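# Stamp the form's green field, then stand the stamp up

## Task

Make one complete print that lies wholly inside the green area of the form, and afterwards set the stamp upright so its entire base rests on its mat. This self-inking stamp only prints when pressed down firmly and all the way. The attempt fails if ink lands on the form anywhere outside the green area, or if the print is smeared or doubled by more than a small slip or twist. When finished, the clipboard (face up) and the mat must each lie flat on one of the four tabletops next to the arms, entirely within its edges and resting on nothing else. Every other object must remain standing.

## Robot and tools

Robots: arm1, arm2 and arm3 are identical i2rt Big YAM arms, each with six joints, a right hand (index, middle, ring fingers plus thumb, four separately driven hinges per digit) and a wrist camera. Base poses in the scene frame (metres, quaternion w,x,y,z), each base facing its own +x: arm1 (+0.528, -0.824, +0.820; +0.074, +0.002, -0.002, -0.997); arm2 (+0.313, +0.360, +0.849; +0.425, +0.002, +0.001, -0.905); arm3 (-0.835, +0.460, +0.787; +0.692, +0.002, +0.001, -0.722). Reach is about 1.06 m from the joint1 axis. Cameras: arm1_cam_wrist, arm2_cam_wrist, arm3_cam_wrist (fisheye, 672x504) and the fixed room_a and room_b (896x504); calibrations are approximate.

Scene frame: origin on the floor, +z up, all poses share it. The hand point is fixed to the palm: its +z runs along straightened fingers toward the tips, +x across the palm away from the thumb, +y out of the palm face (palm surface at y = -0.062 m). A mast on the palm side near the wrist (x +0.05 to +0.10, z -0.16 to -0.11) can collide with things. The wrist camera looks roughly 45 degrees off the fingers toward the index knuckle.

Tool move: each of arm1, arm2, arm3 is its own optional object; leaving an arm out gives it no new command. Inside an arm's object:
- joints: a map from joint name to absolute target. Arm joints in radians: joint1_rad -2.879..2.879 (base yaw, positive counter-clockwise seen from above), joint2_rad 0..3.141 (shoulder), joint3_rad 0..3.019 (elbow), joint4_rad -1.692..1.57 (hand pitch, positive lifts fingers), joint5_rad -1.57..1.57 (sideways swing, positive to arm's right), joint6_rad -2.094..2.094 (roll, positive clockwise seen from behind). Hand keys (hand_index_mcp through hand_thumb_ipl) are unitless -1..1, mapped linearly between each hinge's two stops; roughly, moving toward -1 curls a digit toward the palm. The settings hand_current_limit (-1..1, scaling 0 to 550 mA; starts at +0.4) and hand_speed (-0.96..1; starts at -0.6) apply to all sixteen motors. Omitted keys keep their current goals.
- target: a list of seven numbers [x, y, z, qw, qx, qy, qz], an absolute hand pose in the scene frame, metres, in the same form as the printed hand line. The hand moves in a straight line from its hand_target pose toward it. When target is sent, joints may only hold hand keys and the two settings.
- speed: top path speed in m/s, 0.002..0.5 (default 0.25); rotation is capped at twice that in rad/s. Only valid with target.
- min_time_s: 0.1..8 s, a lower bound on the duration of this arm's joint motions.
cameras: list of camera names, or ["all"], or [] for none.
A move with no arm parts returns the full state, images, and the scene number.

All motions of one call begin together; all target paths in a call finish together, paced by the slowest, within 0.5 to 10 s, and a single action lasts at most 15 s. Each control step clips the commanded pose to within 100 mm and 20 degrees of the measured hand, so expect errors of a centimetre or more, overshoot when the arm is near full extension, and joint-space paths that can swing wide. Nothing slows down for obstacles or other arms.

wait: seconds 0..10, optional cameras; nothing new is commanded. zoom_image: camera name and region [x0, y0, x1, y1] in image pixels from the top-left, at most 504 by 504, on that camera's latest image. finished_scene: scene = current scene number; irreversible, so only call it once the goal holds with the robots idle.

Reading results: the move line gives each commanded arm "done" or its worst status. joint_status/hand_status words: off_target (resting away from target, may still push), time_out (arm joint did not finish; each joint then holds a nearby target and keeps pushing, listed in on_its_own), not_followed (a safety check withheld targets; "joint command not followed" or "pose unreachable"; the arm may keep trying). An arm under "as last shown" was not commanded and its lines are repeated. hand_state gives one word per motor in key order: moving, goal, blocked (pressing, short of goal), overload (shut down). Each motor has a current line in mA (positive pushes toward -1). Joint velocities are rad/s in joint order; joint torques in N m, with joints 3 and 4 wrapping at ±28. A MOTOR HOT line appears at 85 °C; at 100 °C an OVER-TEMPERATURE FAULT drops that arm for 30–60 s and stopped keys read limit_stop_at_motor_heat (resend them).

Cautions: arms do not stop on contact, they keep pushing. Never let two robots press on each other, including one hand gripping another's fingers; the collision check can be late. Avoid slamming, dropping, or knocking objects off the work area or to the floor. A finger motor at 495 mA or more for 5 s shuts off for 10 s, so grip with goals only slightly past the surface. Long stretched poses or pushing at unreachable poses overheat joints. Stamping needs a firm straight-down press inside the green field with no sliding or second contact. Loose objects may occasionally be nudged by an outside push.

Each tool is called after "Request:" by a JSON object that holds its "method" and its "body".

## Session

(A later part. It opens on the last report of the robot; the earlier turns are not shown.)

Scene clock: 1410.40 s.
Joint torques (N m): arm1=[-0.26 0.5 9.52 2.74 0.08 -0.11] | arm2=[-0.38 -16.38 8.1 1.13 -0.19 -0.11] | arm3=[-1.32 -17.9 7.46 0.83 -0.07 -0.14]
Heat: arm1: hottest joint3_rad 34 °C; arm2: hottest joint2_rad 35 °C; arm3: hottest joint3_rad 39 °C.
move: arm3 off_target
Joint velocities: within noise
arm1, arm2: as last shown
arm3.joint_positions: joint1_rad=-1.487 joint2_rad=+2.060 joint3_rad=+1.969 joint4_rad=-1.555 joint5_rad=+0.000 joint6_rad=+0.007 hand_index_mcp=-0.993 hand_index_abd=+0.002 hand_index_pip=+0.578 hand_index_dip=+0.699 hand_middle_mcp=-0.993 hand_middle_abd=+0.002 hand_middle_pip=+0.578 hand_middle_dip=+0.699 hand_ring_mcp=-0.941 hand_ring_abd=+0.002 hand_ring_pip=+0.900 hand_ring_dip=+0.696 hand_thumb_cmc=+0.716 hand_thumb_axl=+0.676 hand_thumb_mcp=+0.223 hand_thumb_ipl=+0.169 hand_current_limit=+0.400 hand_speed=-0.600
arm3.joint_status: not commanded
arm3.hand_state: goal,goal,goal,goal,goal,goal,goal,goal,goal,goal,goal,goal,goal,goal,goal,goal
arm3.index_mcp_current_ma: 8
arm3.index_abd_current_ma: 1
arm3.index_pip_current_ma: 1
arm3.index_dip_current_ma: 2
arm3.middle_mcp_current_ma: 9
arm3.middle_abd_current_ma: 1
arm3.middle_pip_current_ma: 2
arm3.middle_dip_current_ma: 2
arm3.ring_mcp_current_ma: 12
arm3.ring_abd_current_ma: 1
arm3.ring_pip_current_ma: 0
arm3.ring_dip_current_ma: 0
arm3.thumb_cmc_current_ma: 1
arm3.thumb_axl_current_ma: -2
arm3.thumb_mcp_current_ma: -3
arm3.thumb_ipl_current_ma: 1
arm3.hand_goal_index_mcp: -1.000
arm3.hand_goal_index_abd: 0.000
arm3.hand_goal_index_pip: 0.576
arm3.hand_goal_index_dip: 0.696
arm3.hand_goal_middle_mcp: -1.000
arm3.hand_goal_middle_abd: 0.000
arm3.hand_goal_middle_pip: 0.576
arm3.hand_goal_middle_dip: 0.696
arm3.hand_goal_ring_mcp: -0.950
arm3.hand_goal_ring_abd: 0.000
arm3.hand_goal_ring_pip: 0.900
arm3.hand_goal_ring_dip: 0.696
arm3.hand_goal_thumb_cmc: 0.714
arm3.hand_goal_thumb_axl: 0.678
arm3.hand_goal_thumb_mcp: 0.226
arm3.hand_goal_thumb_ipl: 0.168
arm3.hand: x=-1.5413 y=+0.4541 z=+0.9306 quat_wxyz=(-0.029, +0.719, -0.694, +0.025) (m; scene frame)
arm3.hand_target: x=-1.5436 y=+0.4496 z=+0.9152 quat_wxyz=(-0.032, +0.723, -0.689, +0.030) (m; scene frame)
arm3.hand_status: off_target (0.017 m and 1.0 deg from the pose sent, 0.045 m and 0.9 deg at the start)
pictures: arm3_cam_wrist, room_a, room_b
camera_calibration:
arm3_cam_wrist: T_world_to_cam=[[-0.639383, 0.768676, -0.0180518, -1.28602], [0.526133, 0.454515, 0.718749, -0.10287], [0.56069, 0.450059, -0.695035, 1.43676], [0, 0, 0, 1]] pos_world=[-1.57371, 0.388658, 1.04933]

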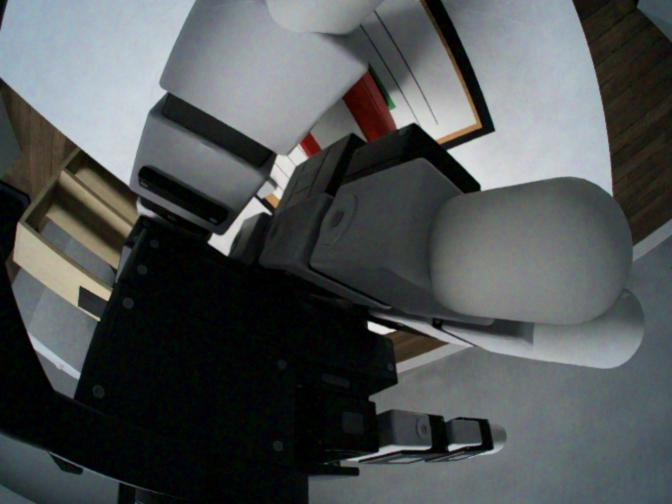

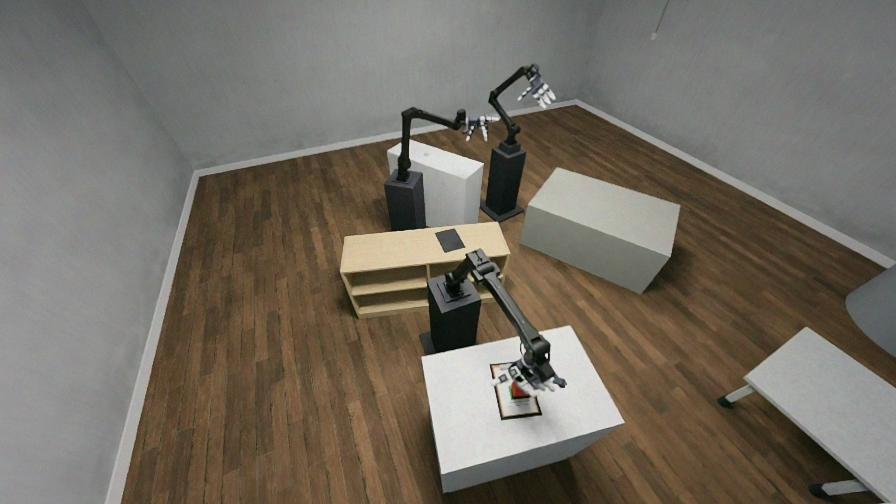

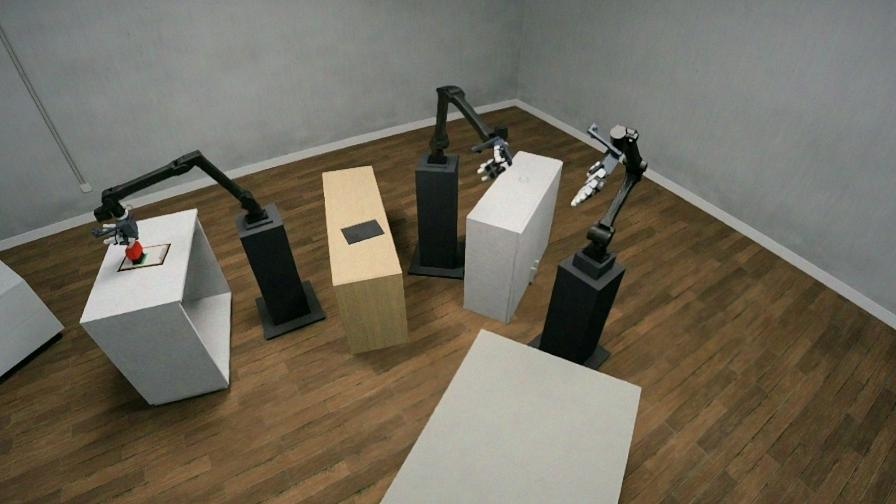

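Request:
{"method": "move", "body": {"arm3": {"target": [-1.544, 0.4495, 0.895, -0.0316, 0.7235, -0.6889, 0.0301], "speed": 0.08}}}

Request:
{"method": "move", "body": {"arm3": {"target": [-1.544, 0.4495, 0.885, -0.0316, 0.7235, -0.6889, 0.0301], "speed": 0.06}, "cameras": ["room_a", "arm3_cam_wrist", "room_b"]}}

Request:
{"method": "zoom_image", "body": {"camera": "room_a", "region": [490, 350, 550, 410]}}

Request:
{"method": "zoom_image", "body": {"camera": "room_b", "region": [100, 205, 150, 265]}}

Request:
{"method": "zoom_image", "body": {"camera": "arm3_cam_wrist", "region": [230, 0, 490, 200]}}

Scene clock: 1424.47 s.
Joint torques (N m): arm1=[0.21 1.26 9.37 2.7 0.01 -0.13] | arm2=[-0.38 -16.32 8.1 1.13 -0.19 -0.11] | arm3=[-1.2 -17.96 7.36 0.79 -0.06 -0.13]
Heat: arm1: hottest joint3_rad 34 °C; arm2: hottest joint2_rad 35 °C; arm3: hottest joint3_rad 39 °C.
move: arm3 off_target
Joint velocities: within noise
arm1, arm2: as last shown
arm3.joint_positions: joint1_rad=-1.487 joint2_rad=+2.066 joint3_rad=+1.930 joint4_rad=-1.507 joint5_rad=+0.000 joint6_rad=+0.007 hand_index_mcp=-0.993 hand_index_abd=+0.002 hand_index_pip=+0.578 hand_index_dip=+0.699 hand_middle_mcp=-0.993 hand_middle_abd=+0.002 hand_middle_pip=+0.578 hand_middle_dip=+0.699 hand_ring_mcp=-0.941 hand_ring_abd=+0.002 hand_ring_pip=+0.900 hand_ring_dip=+0.696 hand_thumb_cmc=+0.716 hand_thumb_axl=+0.676 hand_thumb_mcp=+0.223 hand_thumb_ipl=+0.169 hand_current_limit=+0.400 hand_speed=-0.600
arm3.joint_status: not commanded
arm3.hand_state: goal,goal,goal,goal,goal,goal,goal,goal,goal,goal,goal,goal,goal,goal,goal,goal
arm3.index_mcp_current_ma: 8
arm3.index_abd_current_ma: 1
arm3.index_pip_current_ma: 1
arm3.index_dip_current_ma: 2
arm3.middle_mcp_current_ma: 9
arm3.middle_abd_current_ma: 1
arm3.middle_pip_current_ma: 2
arm3.middle_dip_current_ma: 2
arm3.ring_mcp_current_ma: 12
arm3.ring_abd_current_ma: 1
arm3.ring_pip_current_ma: 0
arm3.ring_dip_current_ma: 0
arm3.thumb_cmc_current_ma: 1
arm3.thumb_axl_current_ma: -2
arm3.thumb_mcp_current_ma: -3
arm3.thumb_ipl_current_ma: 1
arm3.hand_goal_index_mcp: -1.000
arm3.hand_goal_index_abd: 0.000
arm3.hand_goal_index_pip: 0.576
arm3.hand_goal_index_dip: 0.696
arm3.hand_goal_middle_mcp: -1.000
arm3.hand_goal_middle_abd: 0.000
arm3.hand_goal_middle_pip: 0.576
arm3.hand_goal_middle_dip: 0.696
arm3.hand_goal_ring_mcp: -0.950
arm3.hand_goal_ring_abd: 0.000
arm3.hand_goal_ring_pip: 0.900
arm3.hand_goal_ring_dip: 0.696
arm3.hand_goal_thumb_cmc: 0.714
arm3.hand_goal_thumb_axl: 0.678
arm3.hand_goal_thumb_mcp: 0.226
arm3.hand_goal_thumb_ipl: 0.168
arm3.hand: x=-1.5417 y=+0.4541 z=+0.9121 quat_wxyz=(-0.028, +0.719, -0.694, +0.024) (m; scene frame)
arm3.hand_target: x=-1.5435 y=+0.4496 z=+0.8951 quat_wxyz=(-0.032, +0.723, -0.689, +0.030) (m; scene frame)
arm3.hand_status: off_target (0.018 m and 1.1 deg from the pose sent, 0.036 m and 1.0 deg at the start)
pictures: none

Scene clock: 1425.43 s.
Joint torques (N m): arm1=[0.56 1.08 9.44 2.8 0.08 -0.11] | arm2=[-0.38 -16.38 8.1 1.13 -0.19 -0.11] | arm3=[-1.08 -17.79 7.34 0.8 -0.07 -0.14]
Heat: arm1: hottest joint3_rad 34 °C; arm2: hottest joint2_rad 35 °C; arm3: hottest joint3_rad 39 °C.
move: arm3 off_target
Joint velocities: within noise
arm1, arm2: as last shown
arm3.joint_positions: joint1_rad=-1.487 joint2_rad=+2.070 joint3_rad=+1.912 joint4_rad=-1.484 joint5_rad=+0.000 joint6_rad=+0.007 hand_index_mcp=-0.993 hand_index_abd=+0.002 hand_index_pip=+0.578 hand_index_dip=+0.699 hand_middle_mcp=-0.993 hand_middle_abd=+0.002 hand_middle_pip=+0.578 hand_middle_dip=+0.699 hand_ring_mcp=-0.941 hand_ring_abd=+0.002 hand_ring_pip=+0.900 hand_ring_dip=+0.696 hand_thumb_cmc=+0.716 hand_thumb_axl=+0.676 hand_thumb_mcp=+0.223 hand_thumb_ipl=+0.169 hand_current_limit=+0.400 hand_speed=-0.600
arm3.joint_status: not commanded
arm3.hand_state: goal,goal,goal,goal,goal,goal,goal,goal,goal,goal,goal,goal,goal,goal,goal,goal
arm3.index_mcp_current_ma: 8
arm3.index_abd_current_ma: 1
arm3.index_pip_current_ma: 1
arm3.index_dip_current_ma: 2
arm3.middle_mcp_current_ma: 9
arm3.middle_abd_current_ma: 1
arm3.middle_pip_current_ma: 2
arm3.middle_dip_current_ma: 2
arm3.ring_mcp_current_ma: 12
arm3.ring_abd_current_ma: 1
arm3.ring_pip_current_ma: 0
arm3.ring_dip_current_ma: 0
arm3.thumb_cmc_current_ma: 1
arm3.thumb_axl_current_ma: -2
arm3.thumb_mcp_current_ma: -3
arm3.thumb_ipl_current_ma: 1
arm3.hand_goal_index_mcp: -1.000
arm3.hand_goal_index_abd: 0.000
arm3.hand_goal_index_pip: 0.576
arm3.hand_goal_index_dip: 0.696
arm3.hand_goal_middle_mcp: -1.000
arm3.hand_goal_middle_abd: 0.000
arm3.hand_goal_middle_pip: 0.576
arm3.hand_goal_middle_dip: 0.696
arm3.hand_goal_ring_mcp: -0.950
arm3.hand_goal_ring_abd: 0.000
arm3.hand_goal_ring_pip: 0.900
arm3.hand_goal_ring_dip: 0.696
arm3.hand_goal_thumb_cmc: 0.714
arm3.hand_goal_thumb_axl: 0.678
arm3.hand_goal_thumb_mcp: 0.226
arm3.hand_goal_thumb_ipl: 0.168
arm3.hand: x=-1.5422 y=+0.4541 z=+0.9031 quat_wxyz=(-0.028, +0.719, -0.694, +0.024) (m; scene frame)
arm3.hand_target: x=-1.5435 y=+0.4496 z=+0.8853 quat_wxyz=(-0.032, +0.723, -0.689, +0.030) (m; scene frame)
arm3.hand_status: off_target (0.019 m and 1.2 deg from the pose sent, 0.028 m and 1.1 deg at the start)
pictures: arm3_cam_wrist, room_a, room_b
camera_calibration:
arm3_cam_wrist: T_world_to_cam=[[-0.639404, 0.76871, -0.0157123, -1.28928], [0.528899, 0.454581, 0.716675, -0.0765649], [0.558058, 0.449934, -0.697231, 1.41605], [0, 0, 0, 1]] pos_world=[-1.57412, 0.388758, 1.02193]

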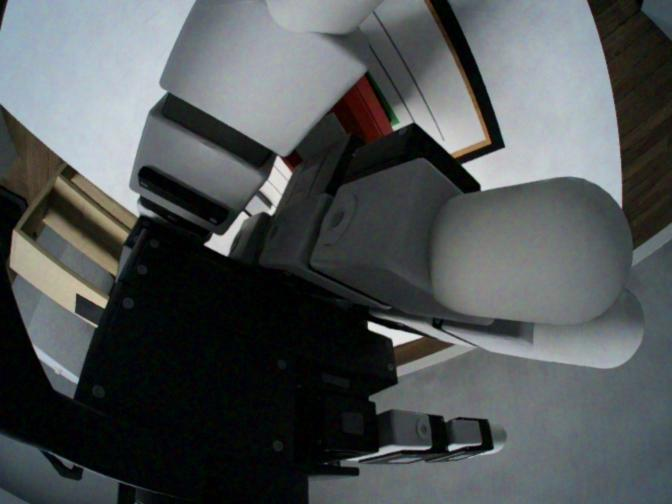

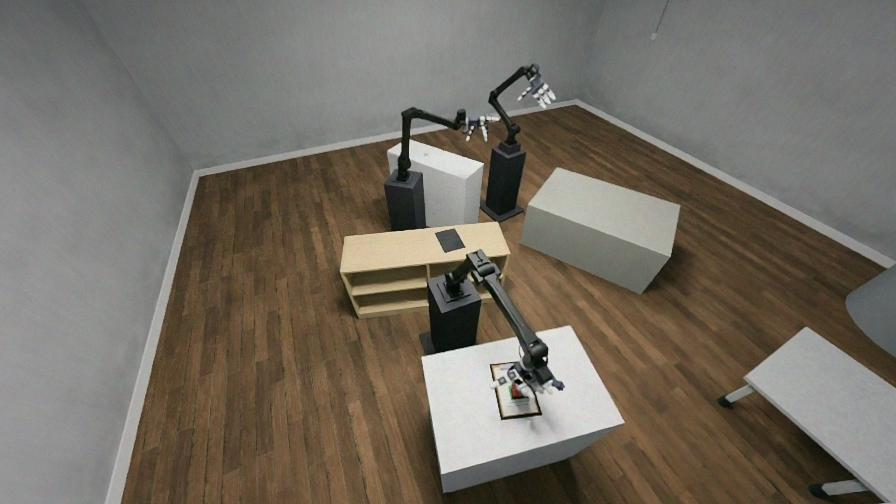

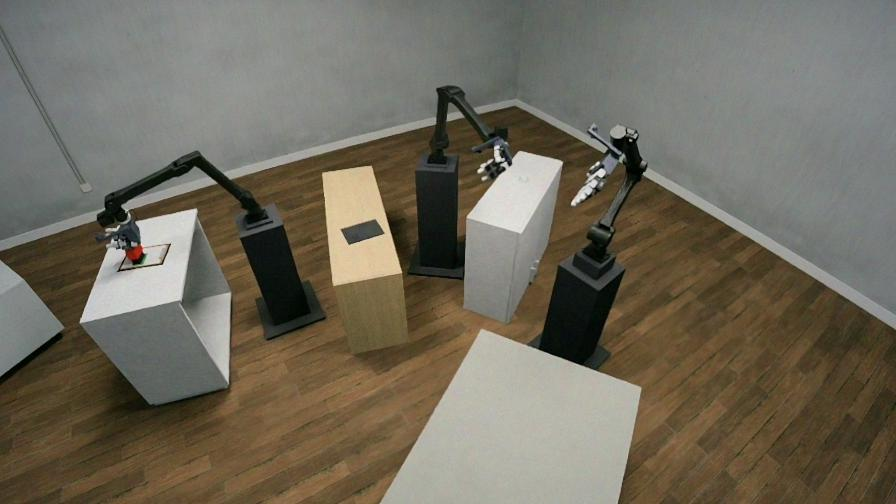

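Scaled by 8.400 from the camera's 896x504 image, which has a finer 1280x720 frame.

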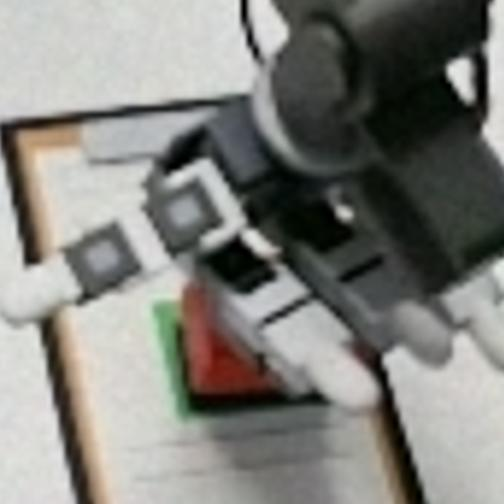

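Scaled by 8.400 from the camera's 896x504 image, which has a finer 1280x720 frame.

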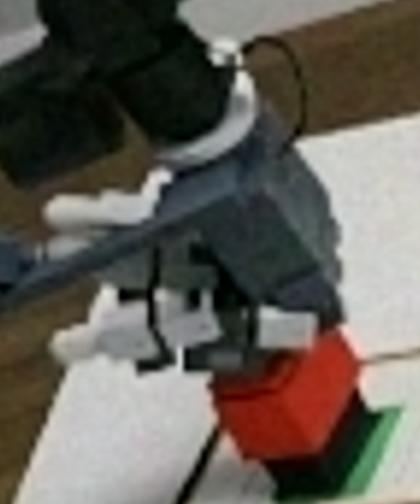

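Scaled by 1.938 from the camera's 672x504 image, which has a finer 960x720 frame.

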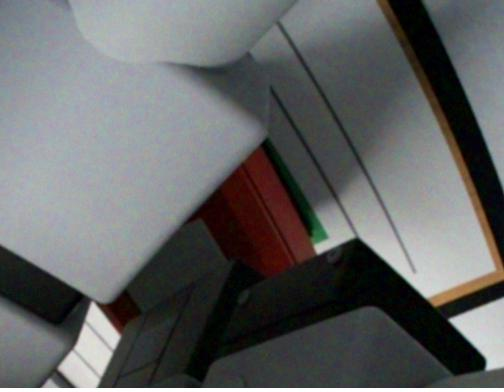

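Request:
{"method": "move", "body": {"arm3": {"joints": {"joint2_rad": 2.095, "joint3_rad": 1.895, "joint4_rad": -1.475}, "min_time_s": 1}, "cameras": ["room_b", "arm3_cam_wrist"]}}

Request:
{"method": "zoom_image", "body": {"camera": "room_b", "region": [100, 205, 150, 265]}}

Scene clock: 1463.37 s.
Joint torques (N m): arm1=[-0.15 1.03 9.42 2.61 0.07 -0.12] | arm2=[-0.38 -16.38 8.09 1.13 -0.19 -0.11] | arm3=[-1.14 -17.79 7.3 0.55 -0.06 -0.14]
Heat: arm1: hottest joint3_rad 34 °C; arm2: hottest joint2_rad 35 °C; arm3: hottest joint3_rad 38 °C.
move: arm3 done
Joint velocities: within noise
arm1.joint_positions: joint1_rad=+0.147 joint2_rad=+0.604 joint3_rad=+1.315 joint4_rad=-1.244 joint5_rad=+0.076 joint6_rad=+1.052 hand_index_mcp=+0.755 hand_index_abd=+0.000 hand_index_pip=+0.577 hand_index_dip=+0.696 hand_middle_mcp=+0.755 hand_middle_abd=+0.000 hand_middle_pip=+0.577 hand_middle_dip=+0.696 hand_ring_mcp=+0.755 hand_ring_abd=+0.000 hand_ring_pip=+0.577 hand_ring_dip=+0.696 hand_thumb_cmc=+0.715 hand_thumb_axl=+0.677 hand_thumb_mcp=+0.226 hand_thumb_ipl=+0.168 hand_current_limit=+0.400 hand_speed=-0.600
arm1.joint_status: not commanded
arm1.hand_state: goal,goal,goal,goal,goal,goal,goal,goal,goal,goal,goal,goal,goal,goal,goal,goal
arm1.index_mcp_current_ma: 2
arm1.index_abd_current_ma: 0
arm1.index_pip_current_ma: 1
arm1.index_dip_current_ma: 0
arm1.middle_mcp_current_ma: 3
arm1.middle_abd_current_ma: 0
arm1.middle_pip_current_ma: 1
arm1.middle_dip_current_ma: 0
arm1.ring_mcp_current_ma: 2
arm1.ring_abd_current_ma: 0
arm1.ring_pip_current_ma: 1
arm1.ring_dip_current_ma: 0
arm1.thumb_cmc_current_ma: 3
arm1.thumb_axl_current_ma: -2
arm1.thumb_mcp_current_ma: 0
arm1.thumb_ipl_current_ma: -1
arm1.hand_goal_index_mcp: 0.754
arm1.hand_goal_index_abd: 0.000
arm1.hand_goal_index_pip: 0.576
arm1.hand_goal_index_dip: 0.696
arm1.hand_goal_middle_mcp: 0.754
arm1.hand_goal_middle_abd: 0.000
arm1.hand_goal_middle_pip: 0.576
arm1.hand_goal_middle_dip: 0.696
arm1.hand_goal_ring_mcp: 0.754
arm1.hand_goal_ring_abd: 0.000
arm1.hand_goal_ring_pip: 0.576
arm1.hand_goal_ring_dip: 0.696
arm1.hand_goal_thumb_cmc: 0.714
arm1.hand_goal_thumb_axl: 0.678
arm1.hand_goal_thumb_mcp: 0.226
arm1.hand_goal_thumb_ipl: 0.168
arm1.hand: x=+0.2518 y=-0.8023 z=+1.3672 quat_wxyz=(+0.488, +0.326, -0.805, -0.086) (m; scene frame)
arm1.hand_target: x=+0.2544 y=-0.8015 z=+1.3785 quat_wxyz=(+0.499, +0.323, -0.800, -0.087) (m; scene frame)
arm1.hand_status: not commanded
arm2: as last shown
arm3.joint_positions: joint1_rad=-1.487 joint2_rad=+2.071 joint3_rad=+1.902 joint4_rad=-1.484 joint5_rad=+0.000 joint6_rad=+0.007 hand_index_mcp=-0.993 hand_index_abd=+0.002 hand_index_pip=+0.578 hand_index_dip=+0.699 hand_middle_mcp=-0.993 hand_middle_abd=+0.002 hand_middle_pip=+0.578 hand_middle_dip=+0.699 hand_ring_mcp=-0.941 hand_ring_abd=+0.002 hand_ring_pip=+0.900 hand_ring_dip=+0.696 hand_thumb_cmc=+0.716 hand_thumb_axl=+0.676 hand_thumb_mcp=+0.223 hand_thumb_ipl=+0.169 hand_current_limit=+0.400 hand_speed=-0.600
arm3.joint_status: all done
arm3.hand_state: goal,goal,goal,goal,goal,goal,goal,goal,goal,goal,goal,goal,goal,goal,goal,goal
arm3.index_mcp_current_ma: 8
arm3.index_abd_current_ma: 1
arm3.index_pip_current_ma: 1
arm3.index_dip_current_ma: 2
arm3.middle_mcp_current_ma: 9
arm3.middle_abd_current_ma: 1
arm3.middle_pip_current_ma: 2
arm3.middle_dip_current_ma: 2
arm3.ring_mcp_current_ma: 12
arm3.ring_abd_current_ma: 1
arm3.ring_pip_current_ma: 0
arm3.ring_dip_current_ma: 0
arm3.thumb_cmc_current_ma: 1
arm3.thumb_axl_current_ma: -2
arm3.thumb_mcp_current_ma: -3
arm3.thumb_ipl_current_ma: 1
arm3.hand_goal_index_mcp: -1.000
arm3.hand_goal_index_abd: 0.000
arm3.hand_goal_index_pip: 0.576
arm3.hand_goal_index_dip: 0.696
arm3.hand_goal_middle_mcp: -1.000
arm3.hand_goal_middle_abd: 0.000
arm3.hand_goal_middle_pip: 0.576
arm3.hand_goal_middle_dip: 0.696
arm3.hand_goal_ring_mcp: -0.950
arm3.hand_goal_ring_abd: 0.000
arm3.hand_goal_ring_pip: 0.900
arm3.hand_goal_ring_dip: 0.696
arm3.hand_goal_thumb_cmc: 0.714
arm3.hand_goal_thumb_axl: 0.678
arm3.hand_goal_thumb_mcp: 0.226
arm3.hand_goal_thumb_ipl: 0.168
arm3.hand: x=-1.5390 y=+0.4543 z=+0.8982 quat_wxyz=(-0.031, +0.719, -0.694, +0.028) (m; scene frame)
arm3.hand_target: x=-1.5384 y=+0.4499 z=+0.8792 quat_wxyz=(-0.038, +0.723, -0.689, +0.036) (m; scene frame)
arm3.hand_status: not commanded
pictures: arm3_cam_wrist, room_b
camera_calibration:
arm3_cam_wrist: T_world_to_cam=[[-0.639192, 0.768725, -0.022278, -1.28128], [0.521214, 0.454324, 0.722444, -0.0916065], [0.565482, 0.450169, -0.69107, 1.41661], [0, 0, 0, 1]] pos_world=[-1.57231, 0.388858, 1.01662]

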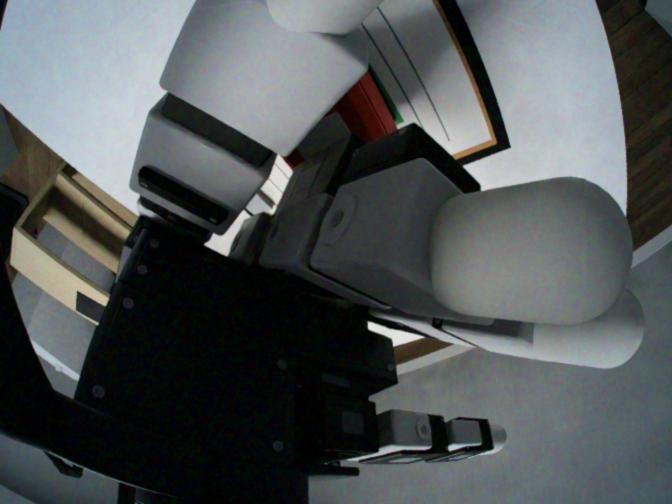

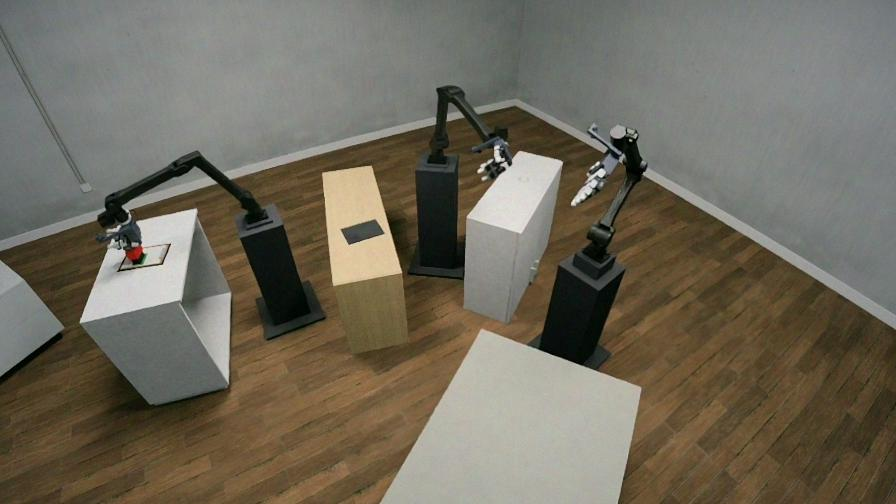

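Scaled by 8.400 from the camera's 896x504 image, which has a finer 1280x720 frame.

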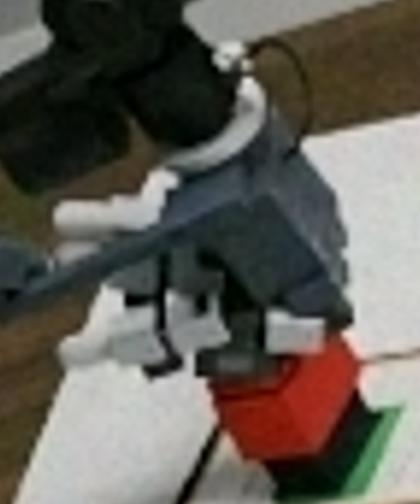

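Request:
{"method": "move", "body": {"arm3": {"joints": {"joint2_rad": 2.11}, "min_time_s": 1}}}

Request:
{"method": "move", "body": {"arm3": {"joints": {"joint2_rad": 2.125}, "min_time_s": 1}, "cameras": ["room_b", "arm3_cam_wrist"]}}

Request:
{"method": "zoom_image", "body": {"camera": "room_b", "region": [100, 205, 150, 265]}}

Scene clock: 1470.93 s.
Joint torques (N m): arm1=[0.03 0.67 9.39 2.86 0.06 -0.15] | arm2=[-0.38 -16.32 8.09 1.11 -0.19 -0.11] | arm3=[-1.32 -17.67 7.24 0.49 -0.06 -0.14]
Heat: arm1: hottest joint3_rad 34 °C; arm2: hottest joint2_rad 35 °C; arm3: hottest joint3_rad 38 °C.
move: arm3 done
Joint velocities: within noise
arm1: as last shown
arm2.joint_positions: joint1_rad=+0.795 joint2_rad=+1.720 joint3_rad=+1.294 joint4_rad=+0.587 joint5_rad=+0.749 joint6_rad=+2.021 hand_index_mcp=-0.203 hand_index_abd=+0.005 hand_index_pip=+0.578 hand_index_dip=+0.699 hand_middle_mcp=-0.203 hand_middle_abd=+0.002 hand_middle_pip=+0.578 hand_middle_dip=+0.698 hand_ring_mcp=+0.751 hand_ring_abd=+0.002 hand_ring_pip=+0.577 hand_ring_dip=+0.696 hand_thumb_cmc=-0.562 hand_thumb_axl=+0.676 hand_thumb_mcp=+0.428 hand_thumb_ipl=+0.170 hand_current_limit=+0.400 hand_speed=-0.600
arm2.joint_status: not commanded
arm2.hand_state: goal,goal,goal,goal,goal,goal,goal,goal,goal,goal,goal,goal,goal,goal,goal,goal
arm2.index_mcp_current_ma: -12
arm2.index_abd_current_ma: 16
arm2.index_pip_current_ma: 7
arm2.index_dip_current_ma: 11
arm2.middle_mcp_current_ma: -14
arm2.middle_abd_current_ma: 5
arm2.middle_pip_current_ma: 7
arm2.middle_dip_current_ma: 9
arm2.ring_mcp_current_ma: -11
arm2.ring_abd_current_ma: 7
arm2.ring_pip_current_ma: 3
arm2.ring_dip_current_ma: 0
arm2.thumb_cmc_current_ma: 31
arm2.thumb_axl_current_ma: -10
arm2.thumb_mcp_current_ma: -11
arm2.thumb_ipl_current_ma: 8
arm2.hand_goal_index_mcp: -0.200
arm2.hand_goal_index_abd: 0.000
arm2.hand_goal_index_pip: 0.576
arm2.hand_goal_index_dip: 0.696
arm2.hand_goal_middle_mcp: -0.200
arm2.hand_goal_middle_abd: 0.000
arm2.hand_goal_middle_pip: 0.576
arm2.hand_goal_middle_dip: 0.696
arm2.hand_goal_ring_mcp: 0.754
arm2.hand_goal_ring_abd: 0.000
arm2.hand_goal_ring_pip: 0.576
arm2.hand_goal_ring_dip: 0.696
arm2.hand_goal_thumb_cmc: -0.570
arm2.hand_goal_thumb_axl: 0.678
arm2.hand_goal_thumb_mcp: 0.430
arm2.hand_goal_thumb_ipl: 0.168
arm2.hand: x=+0.2131 y=-0.3113 z=+1.1513 quat_wxyz=(+0.552, +0.118, -0.655, +0.502) (m; scene frame)
arm2.hand_target: x=+0.2166 y=-0.3094 z=+1.1649 quat_wxyz=(+0.548, +0.111, -0.652, +0.512) (m; scene frame)
arm2.hand_status: not commanded
arm3.joint_positions: joint1_rad=-1.487 joint2_rad=+2.083 joint3_rad=+1.902 joint4_rad=-1.484 joint5_rad=+0.000 joint6_rad=+0.007 hand_index_mcp=-0.993 hand_index_abd=+0.002 hand_index_pip=+0.578 hand_index_dip=+0.699 hand_middle_mcp=-0.994 hand_middle_abd=+0.002 hand_middle_pip=+0.578 hand_middle_dip=+0.699 hand_ring_mcp=-0.941 hand_ring_abd=+0.002 hand_ring_pip=+0.900 hand_ring_dip=+0.696 hand_thumb_cmc=+0.716 hand_thumb_axl=+0.676 hand_thumb_mcp=+0.223 hand_thumb_ipl=+0.169 hand_current_limit=+0.400 hand_speed=-0.600
arm3.joint_status: all done
arm3.hand_state: goal,goal,goal,goal,goal,goal,goal,goal,goal,goal,goal,goal,goal,goal,goal,goal
arm3.index_mcp_current_ma: 8
arm3.index_abd_current_ma: 1
arm3.index_pip_current_ma: 1
arm3.index_dip_current_ma: 2
arm3.middle_mcp_current_ma: 8
arm3.middle_abd_current_ma: 1
arm3.middle_pip_current_ma: 2
arm3.middle_dip_current_ma: 2
arm3.ring_mcp_current_ma: 12
arm3.ring_abd_current_ma: 1
arm3.ring_pip_current_ma: 0
arm3.ring_dip_current_ma: 0
arm3.thumb_cmc_current_ma: 1
arm3.thumb_axl_current_ma: -2
arm3.thumb_mcp_current_ma: -3
arm3.thumb_ipl_current_ma: 1
arm3.hand_goal_index_mcp: -1.000
arm3.hand_goal_index_abd: 0.000
arm3.hand_goal_index_pip: 0.576
arm3.hand_goal_index_dip: 0.696
arm3.hand_goal_middle_mcp: -1.000
arm3.hand_goal_middle_abd: 0.000
arm3.hand_goal_middle_pip: 0.576
arm3.hand_goal_middle_dip: 0.696
arm3.hand_goal_ring_mcp: -0.950
arm3.hand_goal_ring_abd: 0.000
arm3.hand_goal_ring_pip: 0.900
arm3.hand_goal_ring_dip: 0.696
arm3.hand_goal_thumb_cmc: 0.714
arm3.hand_goal_thumb_axl: 0.678
arm3.hand_goal_thumb_mcp: 0.226
arm3.hand_goal_thumb_ipl: 0.168
arm3.hand: x=-1.5388 y=+0.4543 z=+0.8902 quat_wxyz=(-0.036, +0.718, -0.694, +0.032) (m; scene frame)
arm3.hand_target: x=-1.5377 y=+0.4500 z=+0.8688 quat_wxyz=(-0.044, +0.723, -0.688, +0.042) (m; scene frame)
arm3.hand_status: not commanded
pictures: none

Scene clock: 1472.23 s.
Joint torques (N m): arm1=[0.26 1.2 9.42 2.61 0.07 -0.15] | arm2=[-0.44 -16.38 8.09 1.13 -0.19 -0.11] | arm3=[-1.2 -16.62 7.24 0.49 -0.06 -0.14]
Heat: arm1: hottest joint3_rad 34 °C; arm2: hottest joint2_rad 35 °C; arm3: hottest joint3_rad 38 °C.
move: arm3 done
Joint velocities: within noise
arm1, arm2: as last shown
arm3.joint_positions: joint1_rad=-1.487 joint2_rad=+2.084 joint3_rad=+1.902 joint4_rad=-1.484 joint5_rad=+0.000 joint6_rad=+0.007 hand_index_mcp=-0.993 hand_index_abd=+0.002 hand_index_pip=+0.578 hand_index_dip=+0.699 hand_middle_mcp=-0.997 hand_middle_abd=+0.002 hand_middle_pip=+0.578 hand_middle_dip=+0.699 hand_ring_mcp=-0.941 hand_ring_abd=+0.002 hand_ring_pip=+0.900 hand_ring_dip=+0.696 hand_thumb_cmc=+0.716 hand_thumb_axl=+0.676 hand_thumb_mcp=+0.223 hand_thumb_ipl=+0.169 hand_current_limit=+0.400 hand_speed=-0.600
arm3.joint_status: all done
arm3.hand_state: goal,goal,goal,goal,goal,goal,goal,goal,goal,goal,goal,goal,goal,goal,goal,goal
arm3.index_mcp_current_ma: 8
arm3.index_abd_current_ma: 1
arm3.index_pip_current_ma: 1
arm3.index_dip_current_ma: 2
arm3.middle_mcp_current_ma: 3
arm3.middle_abd_current_ma: 1
arm3.middle_pip_current_ma: 2
arm3.middle_dip_current_ma: 2
arm3.ring_mcp_current_ma: 12
arm3.ring_abd_current_ma: 1
arm3.ring_pip_current_ma: 0
arm3.ring_dip_current_ma: 0
arm3.thumb_cmc_current_ma: 1
arm3.thumb_axl_current_ma: -2
arm3.thumb_mcp_current_ma: -3
arm3.thumb_ipl_current_ma: 1
arm3.hand_goal_index_mcp: -1.000
arm3.hand_goal_index_abd: 0.000
arm3.hand_goal_index_pip: 0.576
arm3.hand_goal_index_dip: 0.696
arm3.hand_goal_middle_mcp: -1.000
arm3.hand_goal_middle_abd: 0.000
arm3.hand_goal_middle_pip: 0.576
arm3.hand_goal_middle_dip: 0.696
arm3.hand_goal_ring_mcp: -0.950
arm3.hand_goal_ring_abd: 0.000
arm3.hand_goal_ring_pip: 0.900
arm3.hand_goal_ring_dip: 0.696
arm3.hand_goal_thumb_cmc: 0.714
arm3.hand_goal_thumb_axl: 0.678
arm3.hand_goal_thumb_mcp: 0.226
arm3.hand_goal_thumb_ipl: 0.168
arm3.hand: x=-1.5387 y=+0.4543 z=+0.8894 quat_wxyz=(-0.036, +0.718, -0.694, +0.032) (m; scene frame)
arm3.hand_target: x=-1.5369 y=+0.4500 z=+0.8589 quat_wxyz=(-0.049, +0.722, -0.688, +0.047) (m; scene frame)
arm3.hand_status: not commanded
pictures: arm3_cam_wrist, room_b
camera_calibration:
arm3_cam_wrist: T_world_to_cam=[[-0.638841, 0.768749, -0.0301297, -1.2738], [0.511783, 0.453887, 0.729428, -0.105959], [0.574422, 0.450568, -0.683394, 1.41703], [0, 0, 0, 1]] pos_world=[-1.5735, 0.388858, 1.0073]

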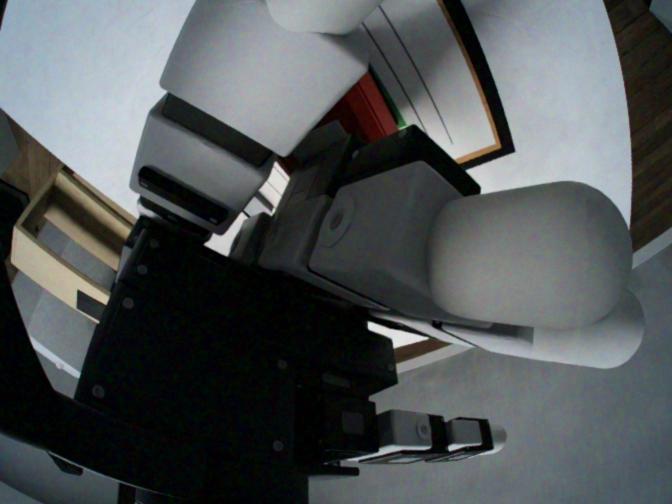

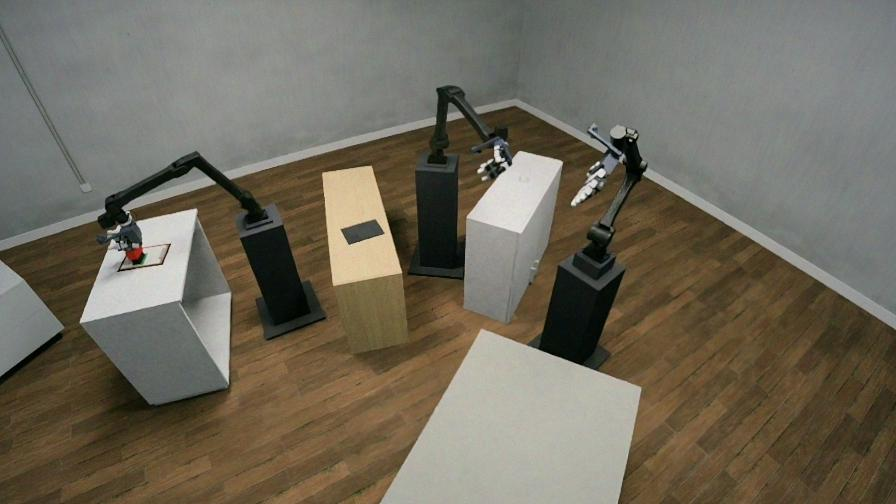

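Scaled by 8.400 from the camera's 896x504 image, which has a finer 1280x720 frame.

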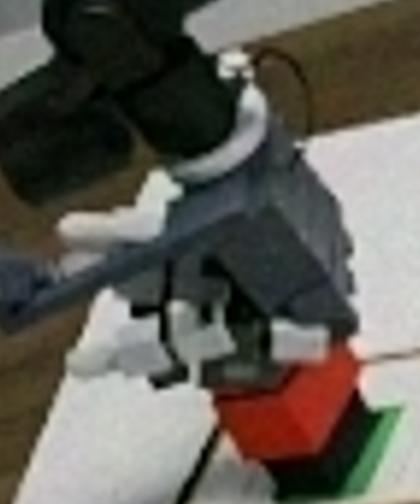

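Request:
{"method": "move", "body": {"arm3": {"joints": {"joint2_rad": 2.155, "joint3_rad": 1.885}, "min_time_s": 1}, "cameras": ["room_b"]}}

Request:
{"method": "zoom_image", "body": {"camera": "room_b", "region": [100, 205, 150, 265]}}

Scene clock: 1486.67 s.
Joint torques (N m): arm1=[0.32 1.49 9.48 2.77 0.04 -0.14] | arm2=[-0.38 -16.32 8.09 1.13 -0.19 -0.11] | arm3=[-1.32 -15.15 6.46 0.43 -0.07 -0.13]
Heat: arm1: hottest joint3_rad 34 °C; arm2: hottest joint2_rad 35 °C; arm3: hottest joint3_rad 38 °C.
move: arm3 done
Joint velocities: within noise
arm1, arm2: as last shown
arm3.joint_positions: joint1_rad=-1.487 joint2_rad=+2.094 joint3_rad=+1.902 joint4_rad=-1.484 joint5_rad=+0.000 joint6_rad=+0.007 hand_index_mcp=-0.993 hand_index_abd=+0.002 hand_index_pip=+0.578 hand_index_dip=+0.699 hand_middle_mcp=-1.000 hand_middle_abd=+0.002 hand_middle_pip=+0.578 hand_middle_dip=+0.699 hand_ring_mcp=-0.941 hand_ring_abd=+0.002 hand_ring_pip=+0.900 hand_ring_dip=+0.696 hand_thumb_cmc=+0.716 hand_thumb_axl=+0.676 hand_thumb_mcp=+0.223 hand_thumb_ipl=+0.169 hand_current_limit=+0.400 hand_speed=-0.600
arm3.joint_status: all done
arm3.hand_state: goal,goal,goal,goal,goal,goal,goal,goal,goal,goal,goal,goal,goal,goal,goal,goal
arm3.index_mcp_current_ma: 8
arm3.index_abd_current_ma: 1
arm3.index_pip_current_ma: 1
arm3.index_dip_current_ma: 2
arm3.middle_mcp_current_ma: 0
arm3.middle_abd_current_ma: 1
arm3.middle_pip_current_ma: 2
arm3.middle_dip_current_ma: 2
arm3.ring_mcp_current_ma: 12
arm3.ring_abd_current_ma: 1
arm3.ring_pip_current_ma: 0
arm3.ring_dip_current_ma: 0
arm3.thumb_cmc_current_ma: 1
arm3.thumb_axl_current_ma: -2
arm3.thumb_mcp_current_ma: -3
arm3.thumb_ipl_current_ma: 1
arm3.hand_goal_index_mcp: -1.000
arm3.hand_goal_index_abd: 0.000
arm3.hand_goal_index_pip: 0.576
arm3.hand_goal_index_dip: 0.696
arm3.hand_goal_middle_mcp: -1.000
arm3.hand_goal_middle_abd: 0.000
arm3.hand_goal_middle_pip: 0.576
arm3.hand_goal_middle_dip: 0.696
arm3.hand_goal_ring_mcp: -0.950
arm3.hand_goal_ring_abd: 0.000
arm3.hand_goal_ring_pip: 0.900
arm3.hand_goal_ring_dip: 0.696
arm3.hand_goal_thumb_cmc: 0.714
arm3.hand_goal_thumb_axl: 0.678
arm3.hand_goal_thumb_mcp: 0.226
arm3.hand_goal_thumb_ipl: 0.168
arm3.hand: x=-1.5384 y=+0.4543 z=+0.8824 quat_wxyz=(-0.040, +0.718, -0.694, +0.036) (m; scene frame)
arm3.hand_target: x=-1.5312 y=+0.4504 z=+0.8343 quat_wxyz=(-0.064, +0.721, -0.687, +0.061) (m; scene frame)
arm3.hand_status: not commanded
pictures: room_b

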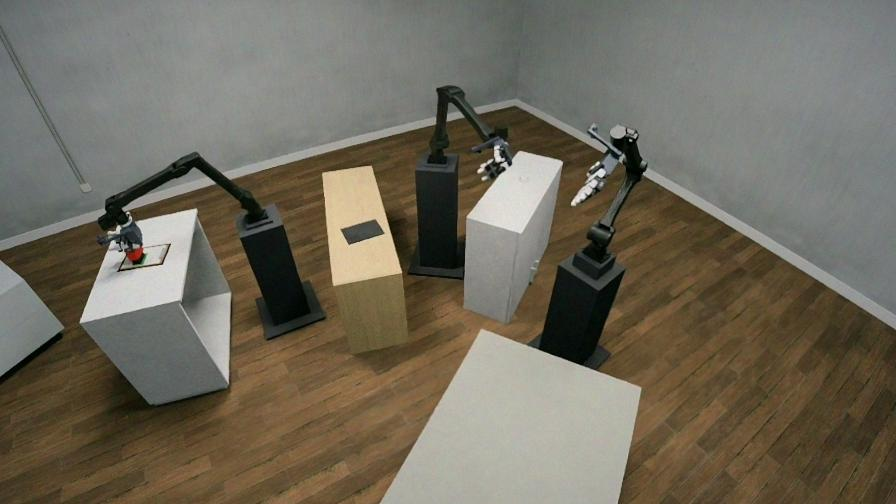

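Scaled by 8.400 from the camera's 896x504 image, which has a finer 1280x720 frame.

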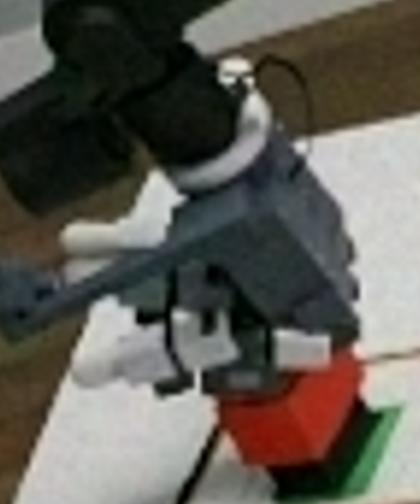

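Request:
{"method": "move", "body": {"arm3": {"joints": {"joint2_rad": 2.20, "joint3_rad": 1.862}, "min_time_s": 1}, "cameras": ["room_b"]}}

Request:
{"method": "zoom_image", "body": {"camera": "room_b", "region": [100, 205, 150, 265]}}

Scene clock: 1495.37 s.
Joint torques (N m): arm1=[-0.03 0.85 9.31 2.76 0.01 -0.13] | arm2=[-0.38 -16.38 8.09 1.13 -0.19 -0.11] | arm3=[-1.26 -13.98 4.66 0.43 -0.07 -0.13]
Heat: arm1: hottest joint3_rad 34 °C; arm2: hottest joint2_rad 36 °C; arm3: hottest joint3_rad 38 °C.
move: arm3 done
Joint velocities: within noise
arm1, arm2: as last shown
arm3.joint_positions: joint1_rad=-1.487 joint2_rad=+2.120 joint3_rad=+1.902 joint4_rad=-1.484 joint5_rad=+0.000 joint6_rad=+0.006 hand_index_mcp=-0.993 hand_index_abd=+0.002 hand_index_pip=+0.578 hand_index_dip=+0.699 hand_middle_mcp=-1.000 hand_middle_abd=+0.002 hand_middle_pip=+0.578 hand_middle_dip=+0.699 hand_ring_mcp=-0.941 hand_ring_abd=+0.002 hand_ring_pip=+0.900 hand_ring_dip=+0.696 hand_thumb_cmc=+0.715 hand_thumb_axl=+0.676 hand_thumb_mcp=+0.223 hand_thumb_ipl=+0.169 hand_current_limit=+0.400 hand_speed=-0.600
arm3.joint_status: all done
arm3.hand_state: goal,goal,goal,goal,goal,goal,goal,goal,goal,goal,goal,goal,goal,goal,goal,goal
arm3.index_mcp_current_ma: 8
arm3.index_abd_current_ma: 1
arm3.index_pip_current_ma: 1
arm3.index_dip_current_ma: 2
arm3.middle_mcp_current_ma: 0
arm3.middle_abd_current_ma: 1
arm3.middle_pip_current_ma: 2
arm3.middle_dip_current_ma: 2
arm3.ring_mcp_current_ma: 12
arm3.ring_abd_current_ma: 1
arm3.ring_pip_current_ma: 0
arm3.ring_dip_current_ma: 0
arm3.thumb_cmc_current_ma: 1
arm3.thumb_axl_current_ma: -2
arm3.thumb_mcp_current_ma: -3
arm3.thumb_ipl_current_ma: 1
arm3.hand_goal_index_mcp: -1.000
arm3.hand_goal_index_abd: 0.000
arm3.hand_goal_index_pip: 0.576
arm3.hand_goal_index_dip: 0.696
arm3.hand_goal_middle_mcp: -1.000
arm3.hand_goal_middle_abd: 0.000
arm3.hand_goal_middle_pip: 0.576
arm3.hand_goal_middle_dip: 0.696
arm3.hand_goal_ring_mcp: -0.950
arm3.hand_goal_ring_abd: 0.000
arm3.hand_goal_ring_pip: 0.900
arm3.hand_goal_ring_dip: 0.696
arm3.hand_goal_thumb_cmc: 0.714
arm3.hand_goal_thumb_axl: 0.678
arm3.hand_goal_thumb_mcp: 0.226
arm3.hand_goal_thumb_ipl: 0.168
arm3.hand: x=-1.5373 y=+0.4544 z=+0.8650 quat_wxyz=(-0.049, +0.718, -0.693, +0.044) (m; scene frame)
arm3.hand_target: x=-1.5180 y=+0.4511 z=+0.7951 quat_wxyz=(-0.088, +0.719, -0.685, +0.084) (m; scene frame)
arm3.hand_status: not commanded
pictures: room_b

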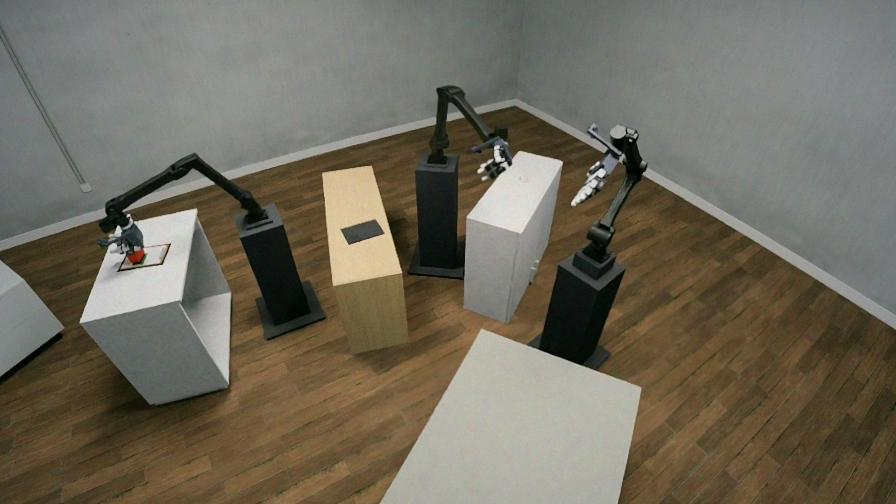

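Scaled by 8.400 from the camera's 896x504 image, which has a finer 1280x720 frame.

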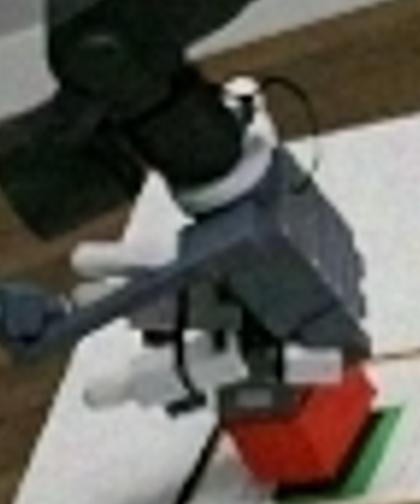

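Request:
{"method": "zoom_image", "body": {"camera": "room_b", "region": [120, 240, 155, 270]}}

Scaled by 14.400 from the camera's 896x504 image, which has a finer 1280x720 frame.

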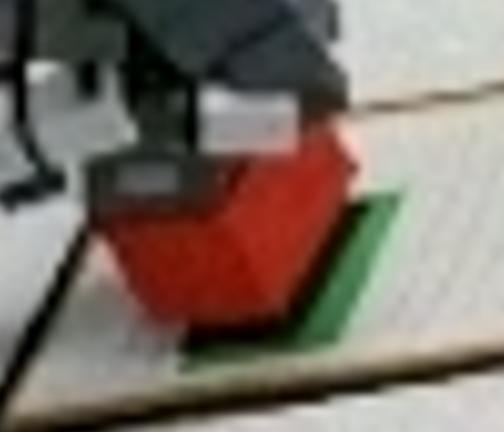

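Request:
{"method": "move", "body": {"arm3": {"joints": {"joint2_rad": 2.25, "joint3_rad": 1.84}, "min_time_s": 1}, "cameras": ["room_b", "room_a"]}}

Request:
{"method": "zoom_image", "body": {"camera": "room_b", "region": [120, 240, 155, 270]}}

Request:
{"method": "zoom_image", "body": {"camera": "room_a", "region": [503, 378, 538, 408]}}

Scene clock: 1511.87 s.
Joint torques (N m): arm1=[0.15 1.49 9.39 2.7 0.04 -0.1] | arm2=[-0.32 -16.32 8.09 1.13 -0.19 -0.11] | arm3=[-1.26 -10.93 3.32 0.28 -0.05 -0.13]
Heat: arm1: hottest joint3_rad 35 °C; arm2: hottest joint2_rad 36 °C; arm3: hottest joint3_rad 37 °C.
move: arm3 done
Joint velocities: within noise
arm1, arm2: as last shown
arm3.joint_positions: joint1_rad=-1.487 joint2_rad=+2.130 joint3_rad=+1.898 joint4_rad=-1.481 joint5_rad=+0.000 joint6_rad=+0.006 hand_index_mcp=-0.993 hand_index_abd=+0.002 hand_index_pip=+0.578 hand_index_dip=+0.699 hand_middle_mcp=-1.001 hand_middle_abd=+0.002 hand_middle_pip=+0.578 hand_middle_dip=+0.699 hand_ring_mcp=-0.941 hand_ring_abd=+0.002 hand_ring_pip=+0.900 hand_ring_dip=+0.696 hand_thumb_cmc=+0.715 hand_thumb_axl=+0.676 hand_thumb_mcp=+0.223 hand_thumb_ipl=+0.169 hand_current_limit=+0.400 hand_speed=-0.600
arm3.joint_status: all done
arm3.hand_state: goal,goal,goal,goal,goal,goal,goal,goal,goal,goal,goal,goal,goal,goal,goal,goal
arm3.index_mcp_current_ma: 9
arm3.index_abd_current_ma: 1
arm3.index_pip_current_ma: 1
arm3.index_dip_current_ma: 2
arm3.middle_mcp_current_ma: 0
arm3.middle_abd_current_ma: 1
arm3.middle_pip_current_ma: 2
arm3.middle_dip_current_ma: 2
arm3.ring_mcp_current_ma: 12
arm3.ring_abd_current_ma: 1
arm3.ring_pip_current_ma: 0
arm3.ring_dip_current_ma: 0
arm3.thumb_cmc_current_ma: 1
arm3.thumb_axl_current_ma: -2
arm3.thumb_mcp_current_ma: -3
arm3.thumb_ipl_current_ma: 1
arm3.hand_goal_index_mcp: -1.000
arm3.hand_goal_index_abd: 0.000
arm3.hand_goal_index_pip: 0.576
arm3.hand_goal_index_dip: 0.696
arm3.hand_goal_middle_mcp: -1.000
arm3.hand_goal_middle_abd: 0.000
arm3.hand_goal_middle_pip: 0.576
arm3.hand_goal_middle_dip: 0.696
arm3.hand_goal_ring_mcp: -0.950
arm3.hand_goal_ring_abd: 0.000
arm3.hand_goal_ring_pip: 0.900
arm3.hand_goal_ring_dip: 0.696
arm3.hand_goal_thumb_cmc: 0.714
arm3.hand_goal_thumb_axl: 0.678
arm3.hand_goal_thumb_mcp: 0.226
arm3.hand_goal_thumb_ipl: 0.168
arm3.hand: x=-1.5362 y=+0.4545 z=+0.8564 quat_wxyz=(-0.053, +0.718, -0.693, +0.048) (m; scene frame)
arm3.hand_target: x=-1.5020 y=+0.4520 z=+0.7542 quat_wxyz=(-0.114, +0.715, -0.681, +0.109) (m; scene frame)
arm3.hand_status: not commanded
pictures: room_a, room_b

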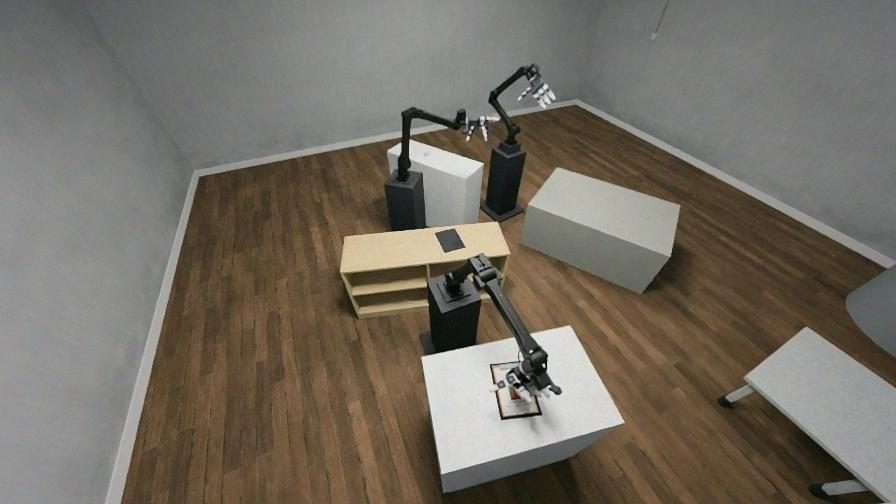

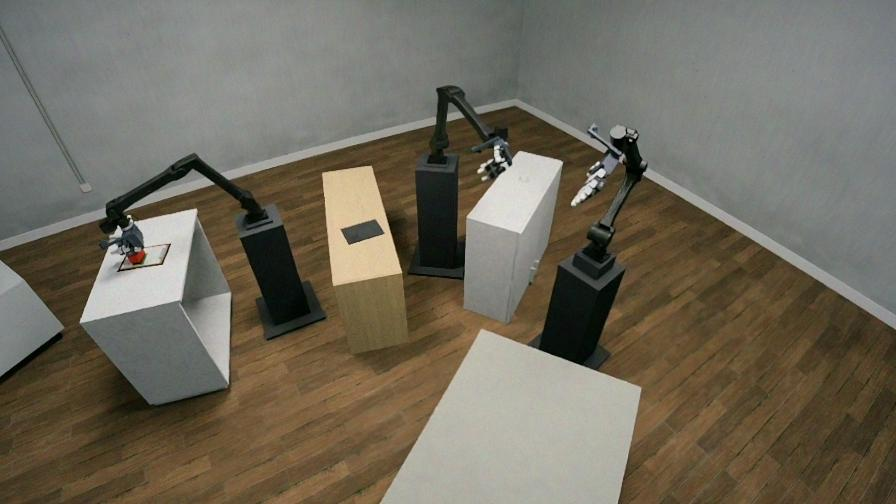

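Scaled by 14.400 from the camera's 896x504 image, which has a finer 1280x720 frame.

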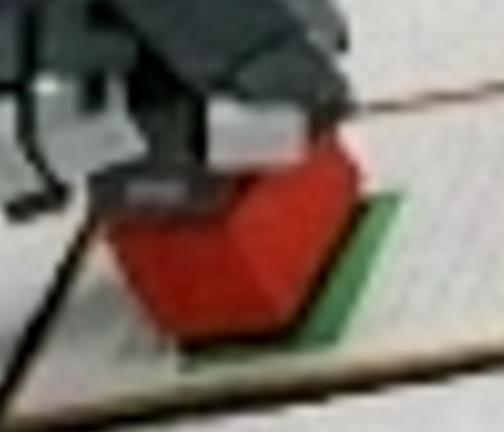

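Scaled by 14.400 from the camera's 896x504 image, which has a finer 1280x720 frame.

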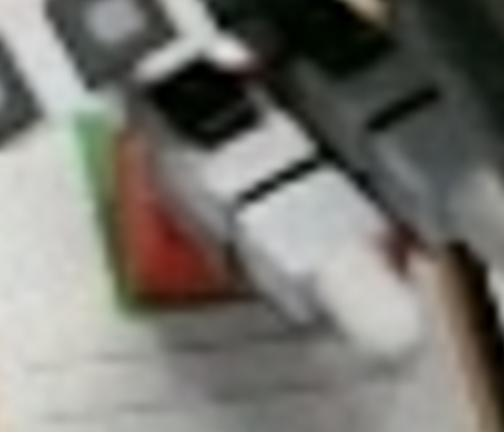

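Request:
{"method": "move", "body": {"arm3": {"joints": {"joint2_rad": 2.32, "joint3_rad": 1.797}, "min_time_s": 1}}}

Scene clock: 1520.17 s.
Joint torques (N m): arm1=[-0.38 0.85 9.42 2.74 0.05 -0.09] | arm2=[-0.38 -16.38 8.1 1.13 -0.18 -0.11] | arm3=[-1.2 -5.77 0.85 0.29 -0.06 -0.12]
Heat: arm1: hottest joint3_rad 35 °C; arm2: hottest joint2_rad 36 °C; arm3: hottest joint3_rad 37 °C.
move: arm3 time_out
Joint velocities: within noise
arm1, arm2: as last shown
arm3.joint_positions: joint1_rad=-1.487 joint2_rad=+2.134 joint3_rad=+1.888 joint4_rad=-1.480 joint5_rad=+0.000 joint6_rad=+0.006 hand_index_mcp=-0.993 hand_index_abd=+0.002 hand_index_pip=+0.578 hand_index_dip=+0.699 hand_middle_mcp=-1.001 hand_middle_abd=+0.002 hand_middle_pip=+0.578 hand_middle_dip=+0.699 hand_ring_mcp=-0.941 hand_ring_abd=+0.002 hand_ring_pip=+0.900 hand_ring_dip=+0.696 hand_thumb_cmc=+0.715 hand_thumb_axl=+0.676 hand_thumb_mcp=+0.223 hand_thumb_ipl=+0.169 hand_current_limit=+0.400 hand_speed=-0.600
arm3.joint_status: joint2_rad time_out (moved +0.004 of +0.190); joint3_rad time_out (moved -0.010 of -0.101)
arm3.hand_state: goal,goal,goal,goal,goal,goal,goal,goal,goal,goal,goal,goal,goal,goal,goal,goal
arm3.index_mcp_current_ma: 9
arm3.index_abd_current_ma: 1
arm3.index_pip_current_ma: 1
arm3.index_dip_current_ma: 2
arm3.middle_mcp_current_ma: -1
arm3.middle_abd_current_ma: 1
arm3.middle_pip_current_ma: 2
arm3.middle_dip_current_ma: 2
arm3.ring_mcp_current_ma: 12
arm3.ring_abd_current_ma: 1
arm3.ring_pip_current_ma: 0
arm3.ring_dip_current_ma: 0
arm3.thumb_cmc_current_ma: 1
arm3.thumb_axl_current_ma: -2
arm3.thumb_mcp_current_ma: -3
arm3.thumb_ipl_current_ma: 1
arm3.hand_goal_index_mcp: -1.000
arm3.hand_goal_index_abd: 0.000
arm3.hand_goal_index_pip: 0.576
arm3.hand_goal_index_dip: 0.696
arm3.hand_goal_middle_mcp: -1.000
arm3.hand_goal_middle_abd: 0.000
arm3.hand_goal_middle_pip: 0.576
arm3.hand_goal_middle_dip: 0.696
arm3.hand_goal_ring_mcp: -0.950
arm3.hand_goal_ring_abd: 0.000
arm3.hand_goal_ring_pip: 0.900
arm3.hand_goal_ring_dip: 0.696
arm3.hand_goal_thumb_cmc: 0.714
arm3.hand_goal_thumb_axl: 0.678
arm3.hand_goal_thumb_mcp: 0.226
arm3.hand_goal_thumb_ipl: 0.168
arm3.on_its_own: joint2_rad reads +2.134 and still pushes toward +2.320 since a time_out; joint3_rad reads +1.888 and still pushes toward +1.797 since a time_out
arm3.hand: x=-1.5325 y=+0.4546 z=+0.8498 quat_wxyz=(-0.058, +0.717, -0.692, +0.053) (m; scene frame)
arm3.hand_target: x=-1.4699 y=+0.4536 z=+0.6962 quat_wxyz=(-0.154, +0.707, -0.674, +0.147) (m; scene frame)
arm3.hand_status: not commanded
pictures: none


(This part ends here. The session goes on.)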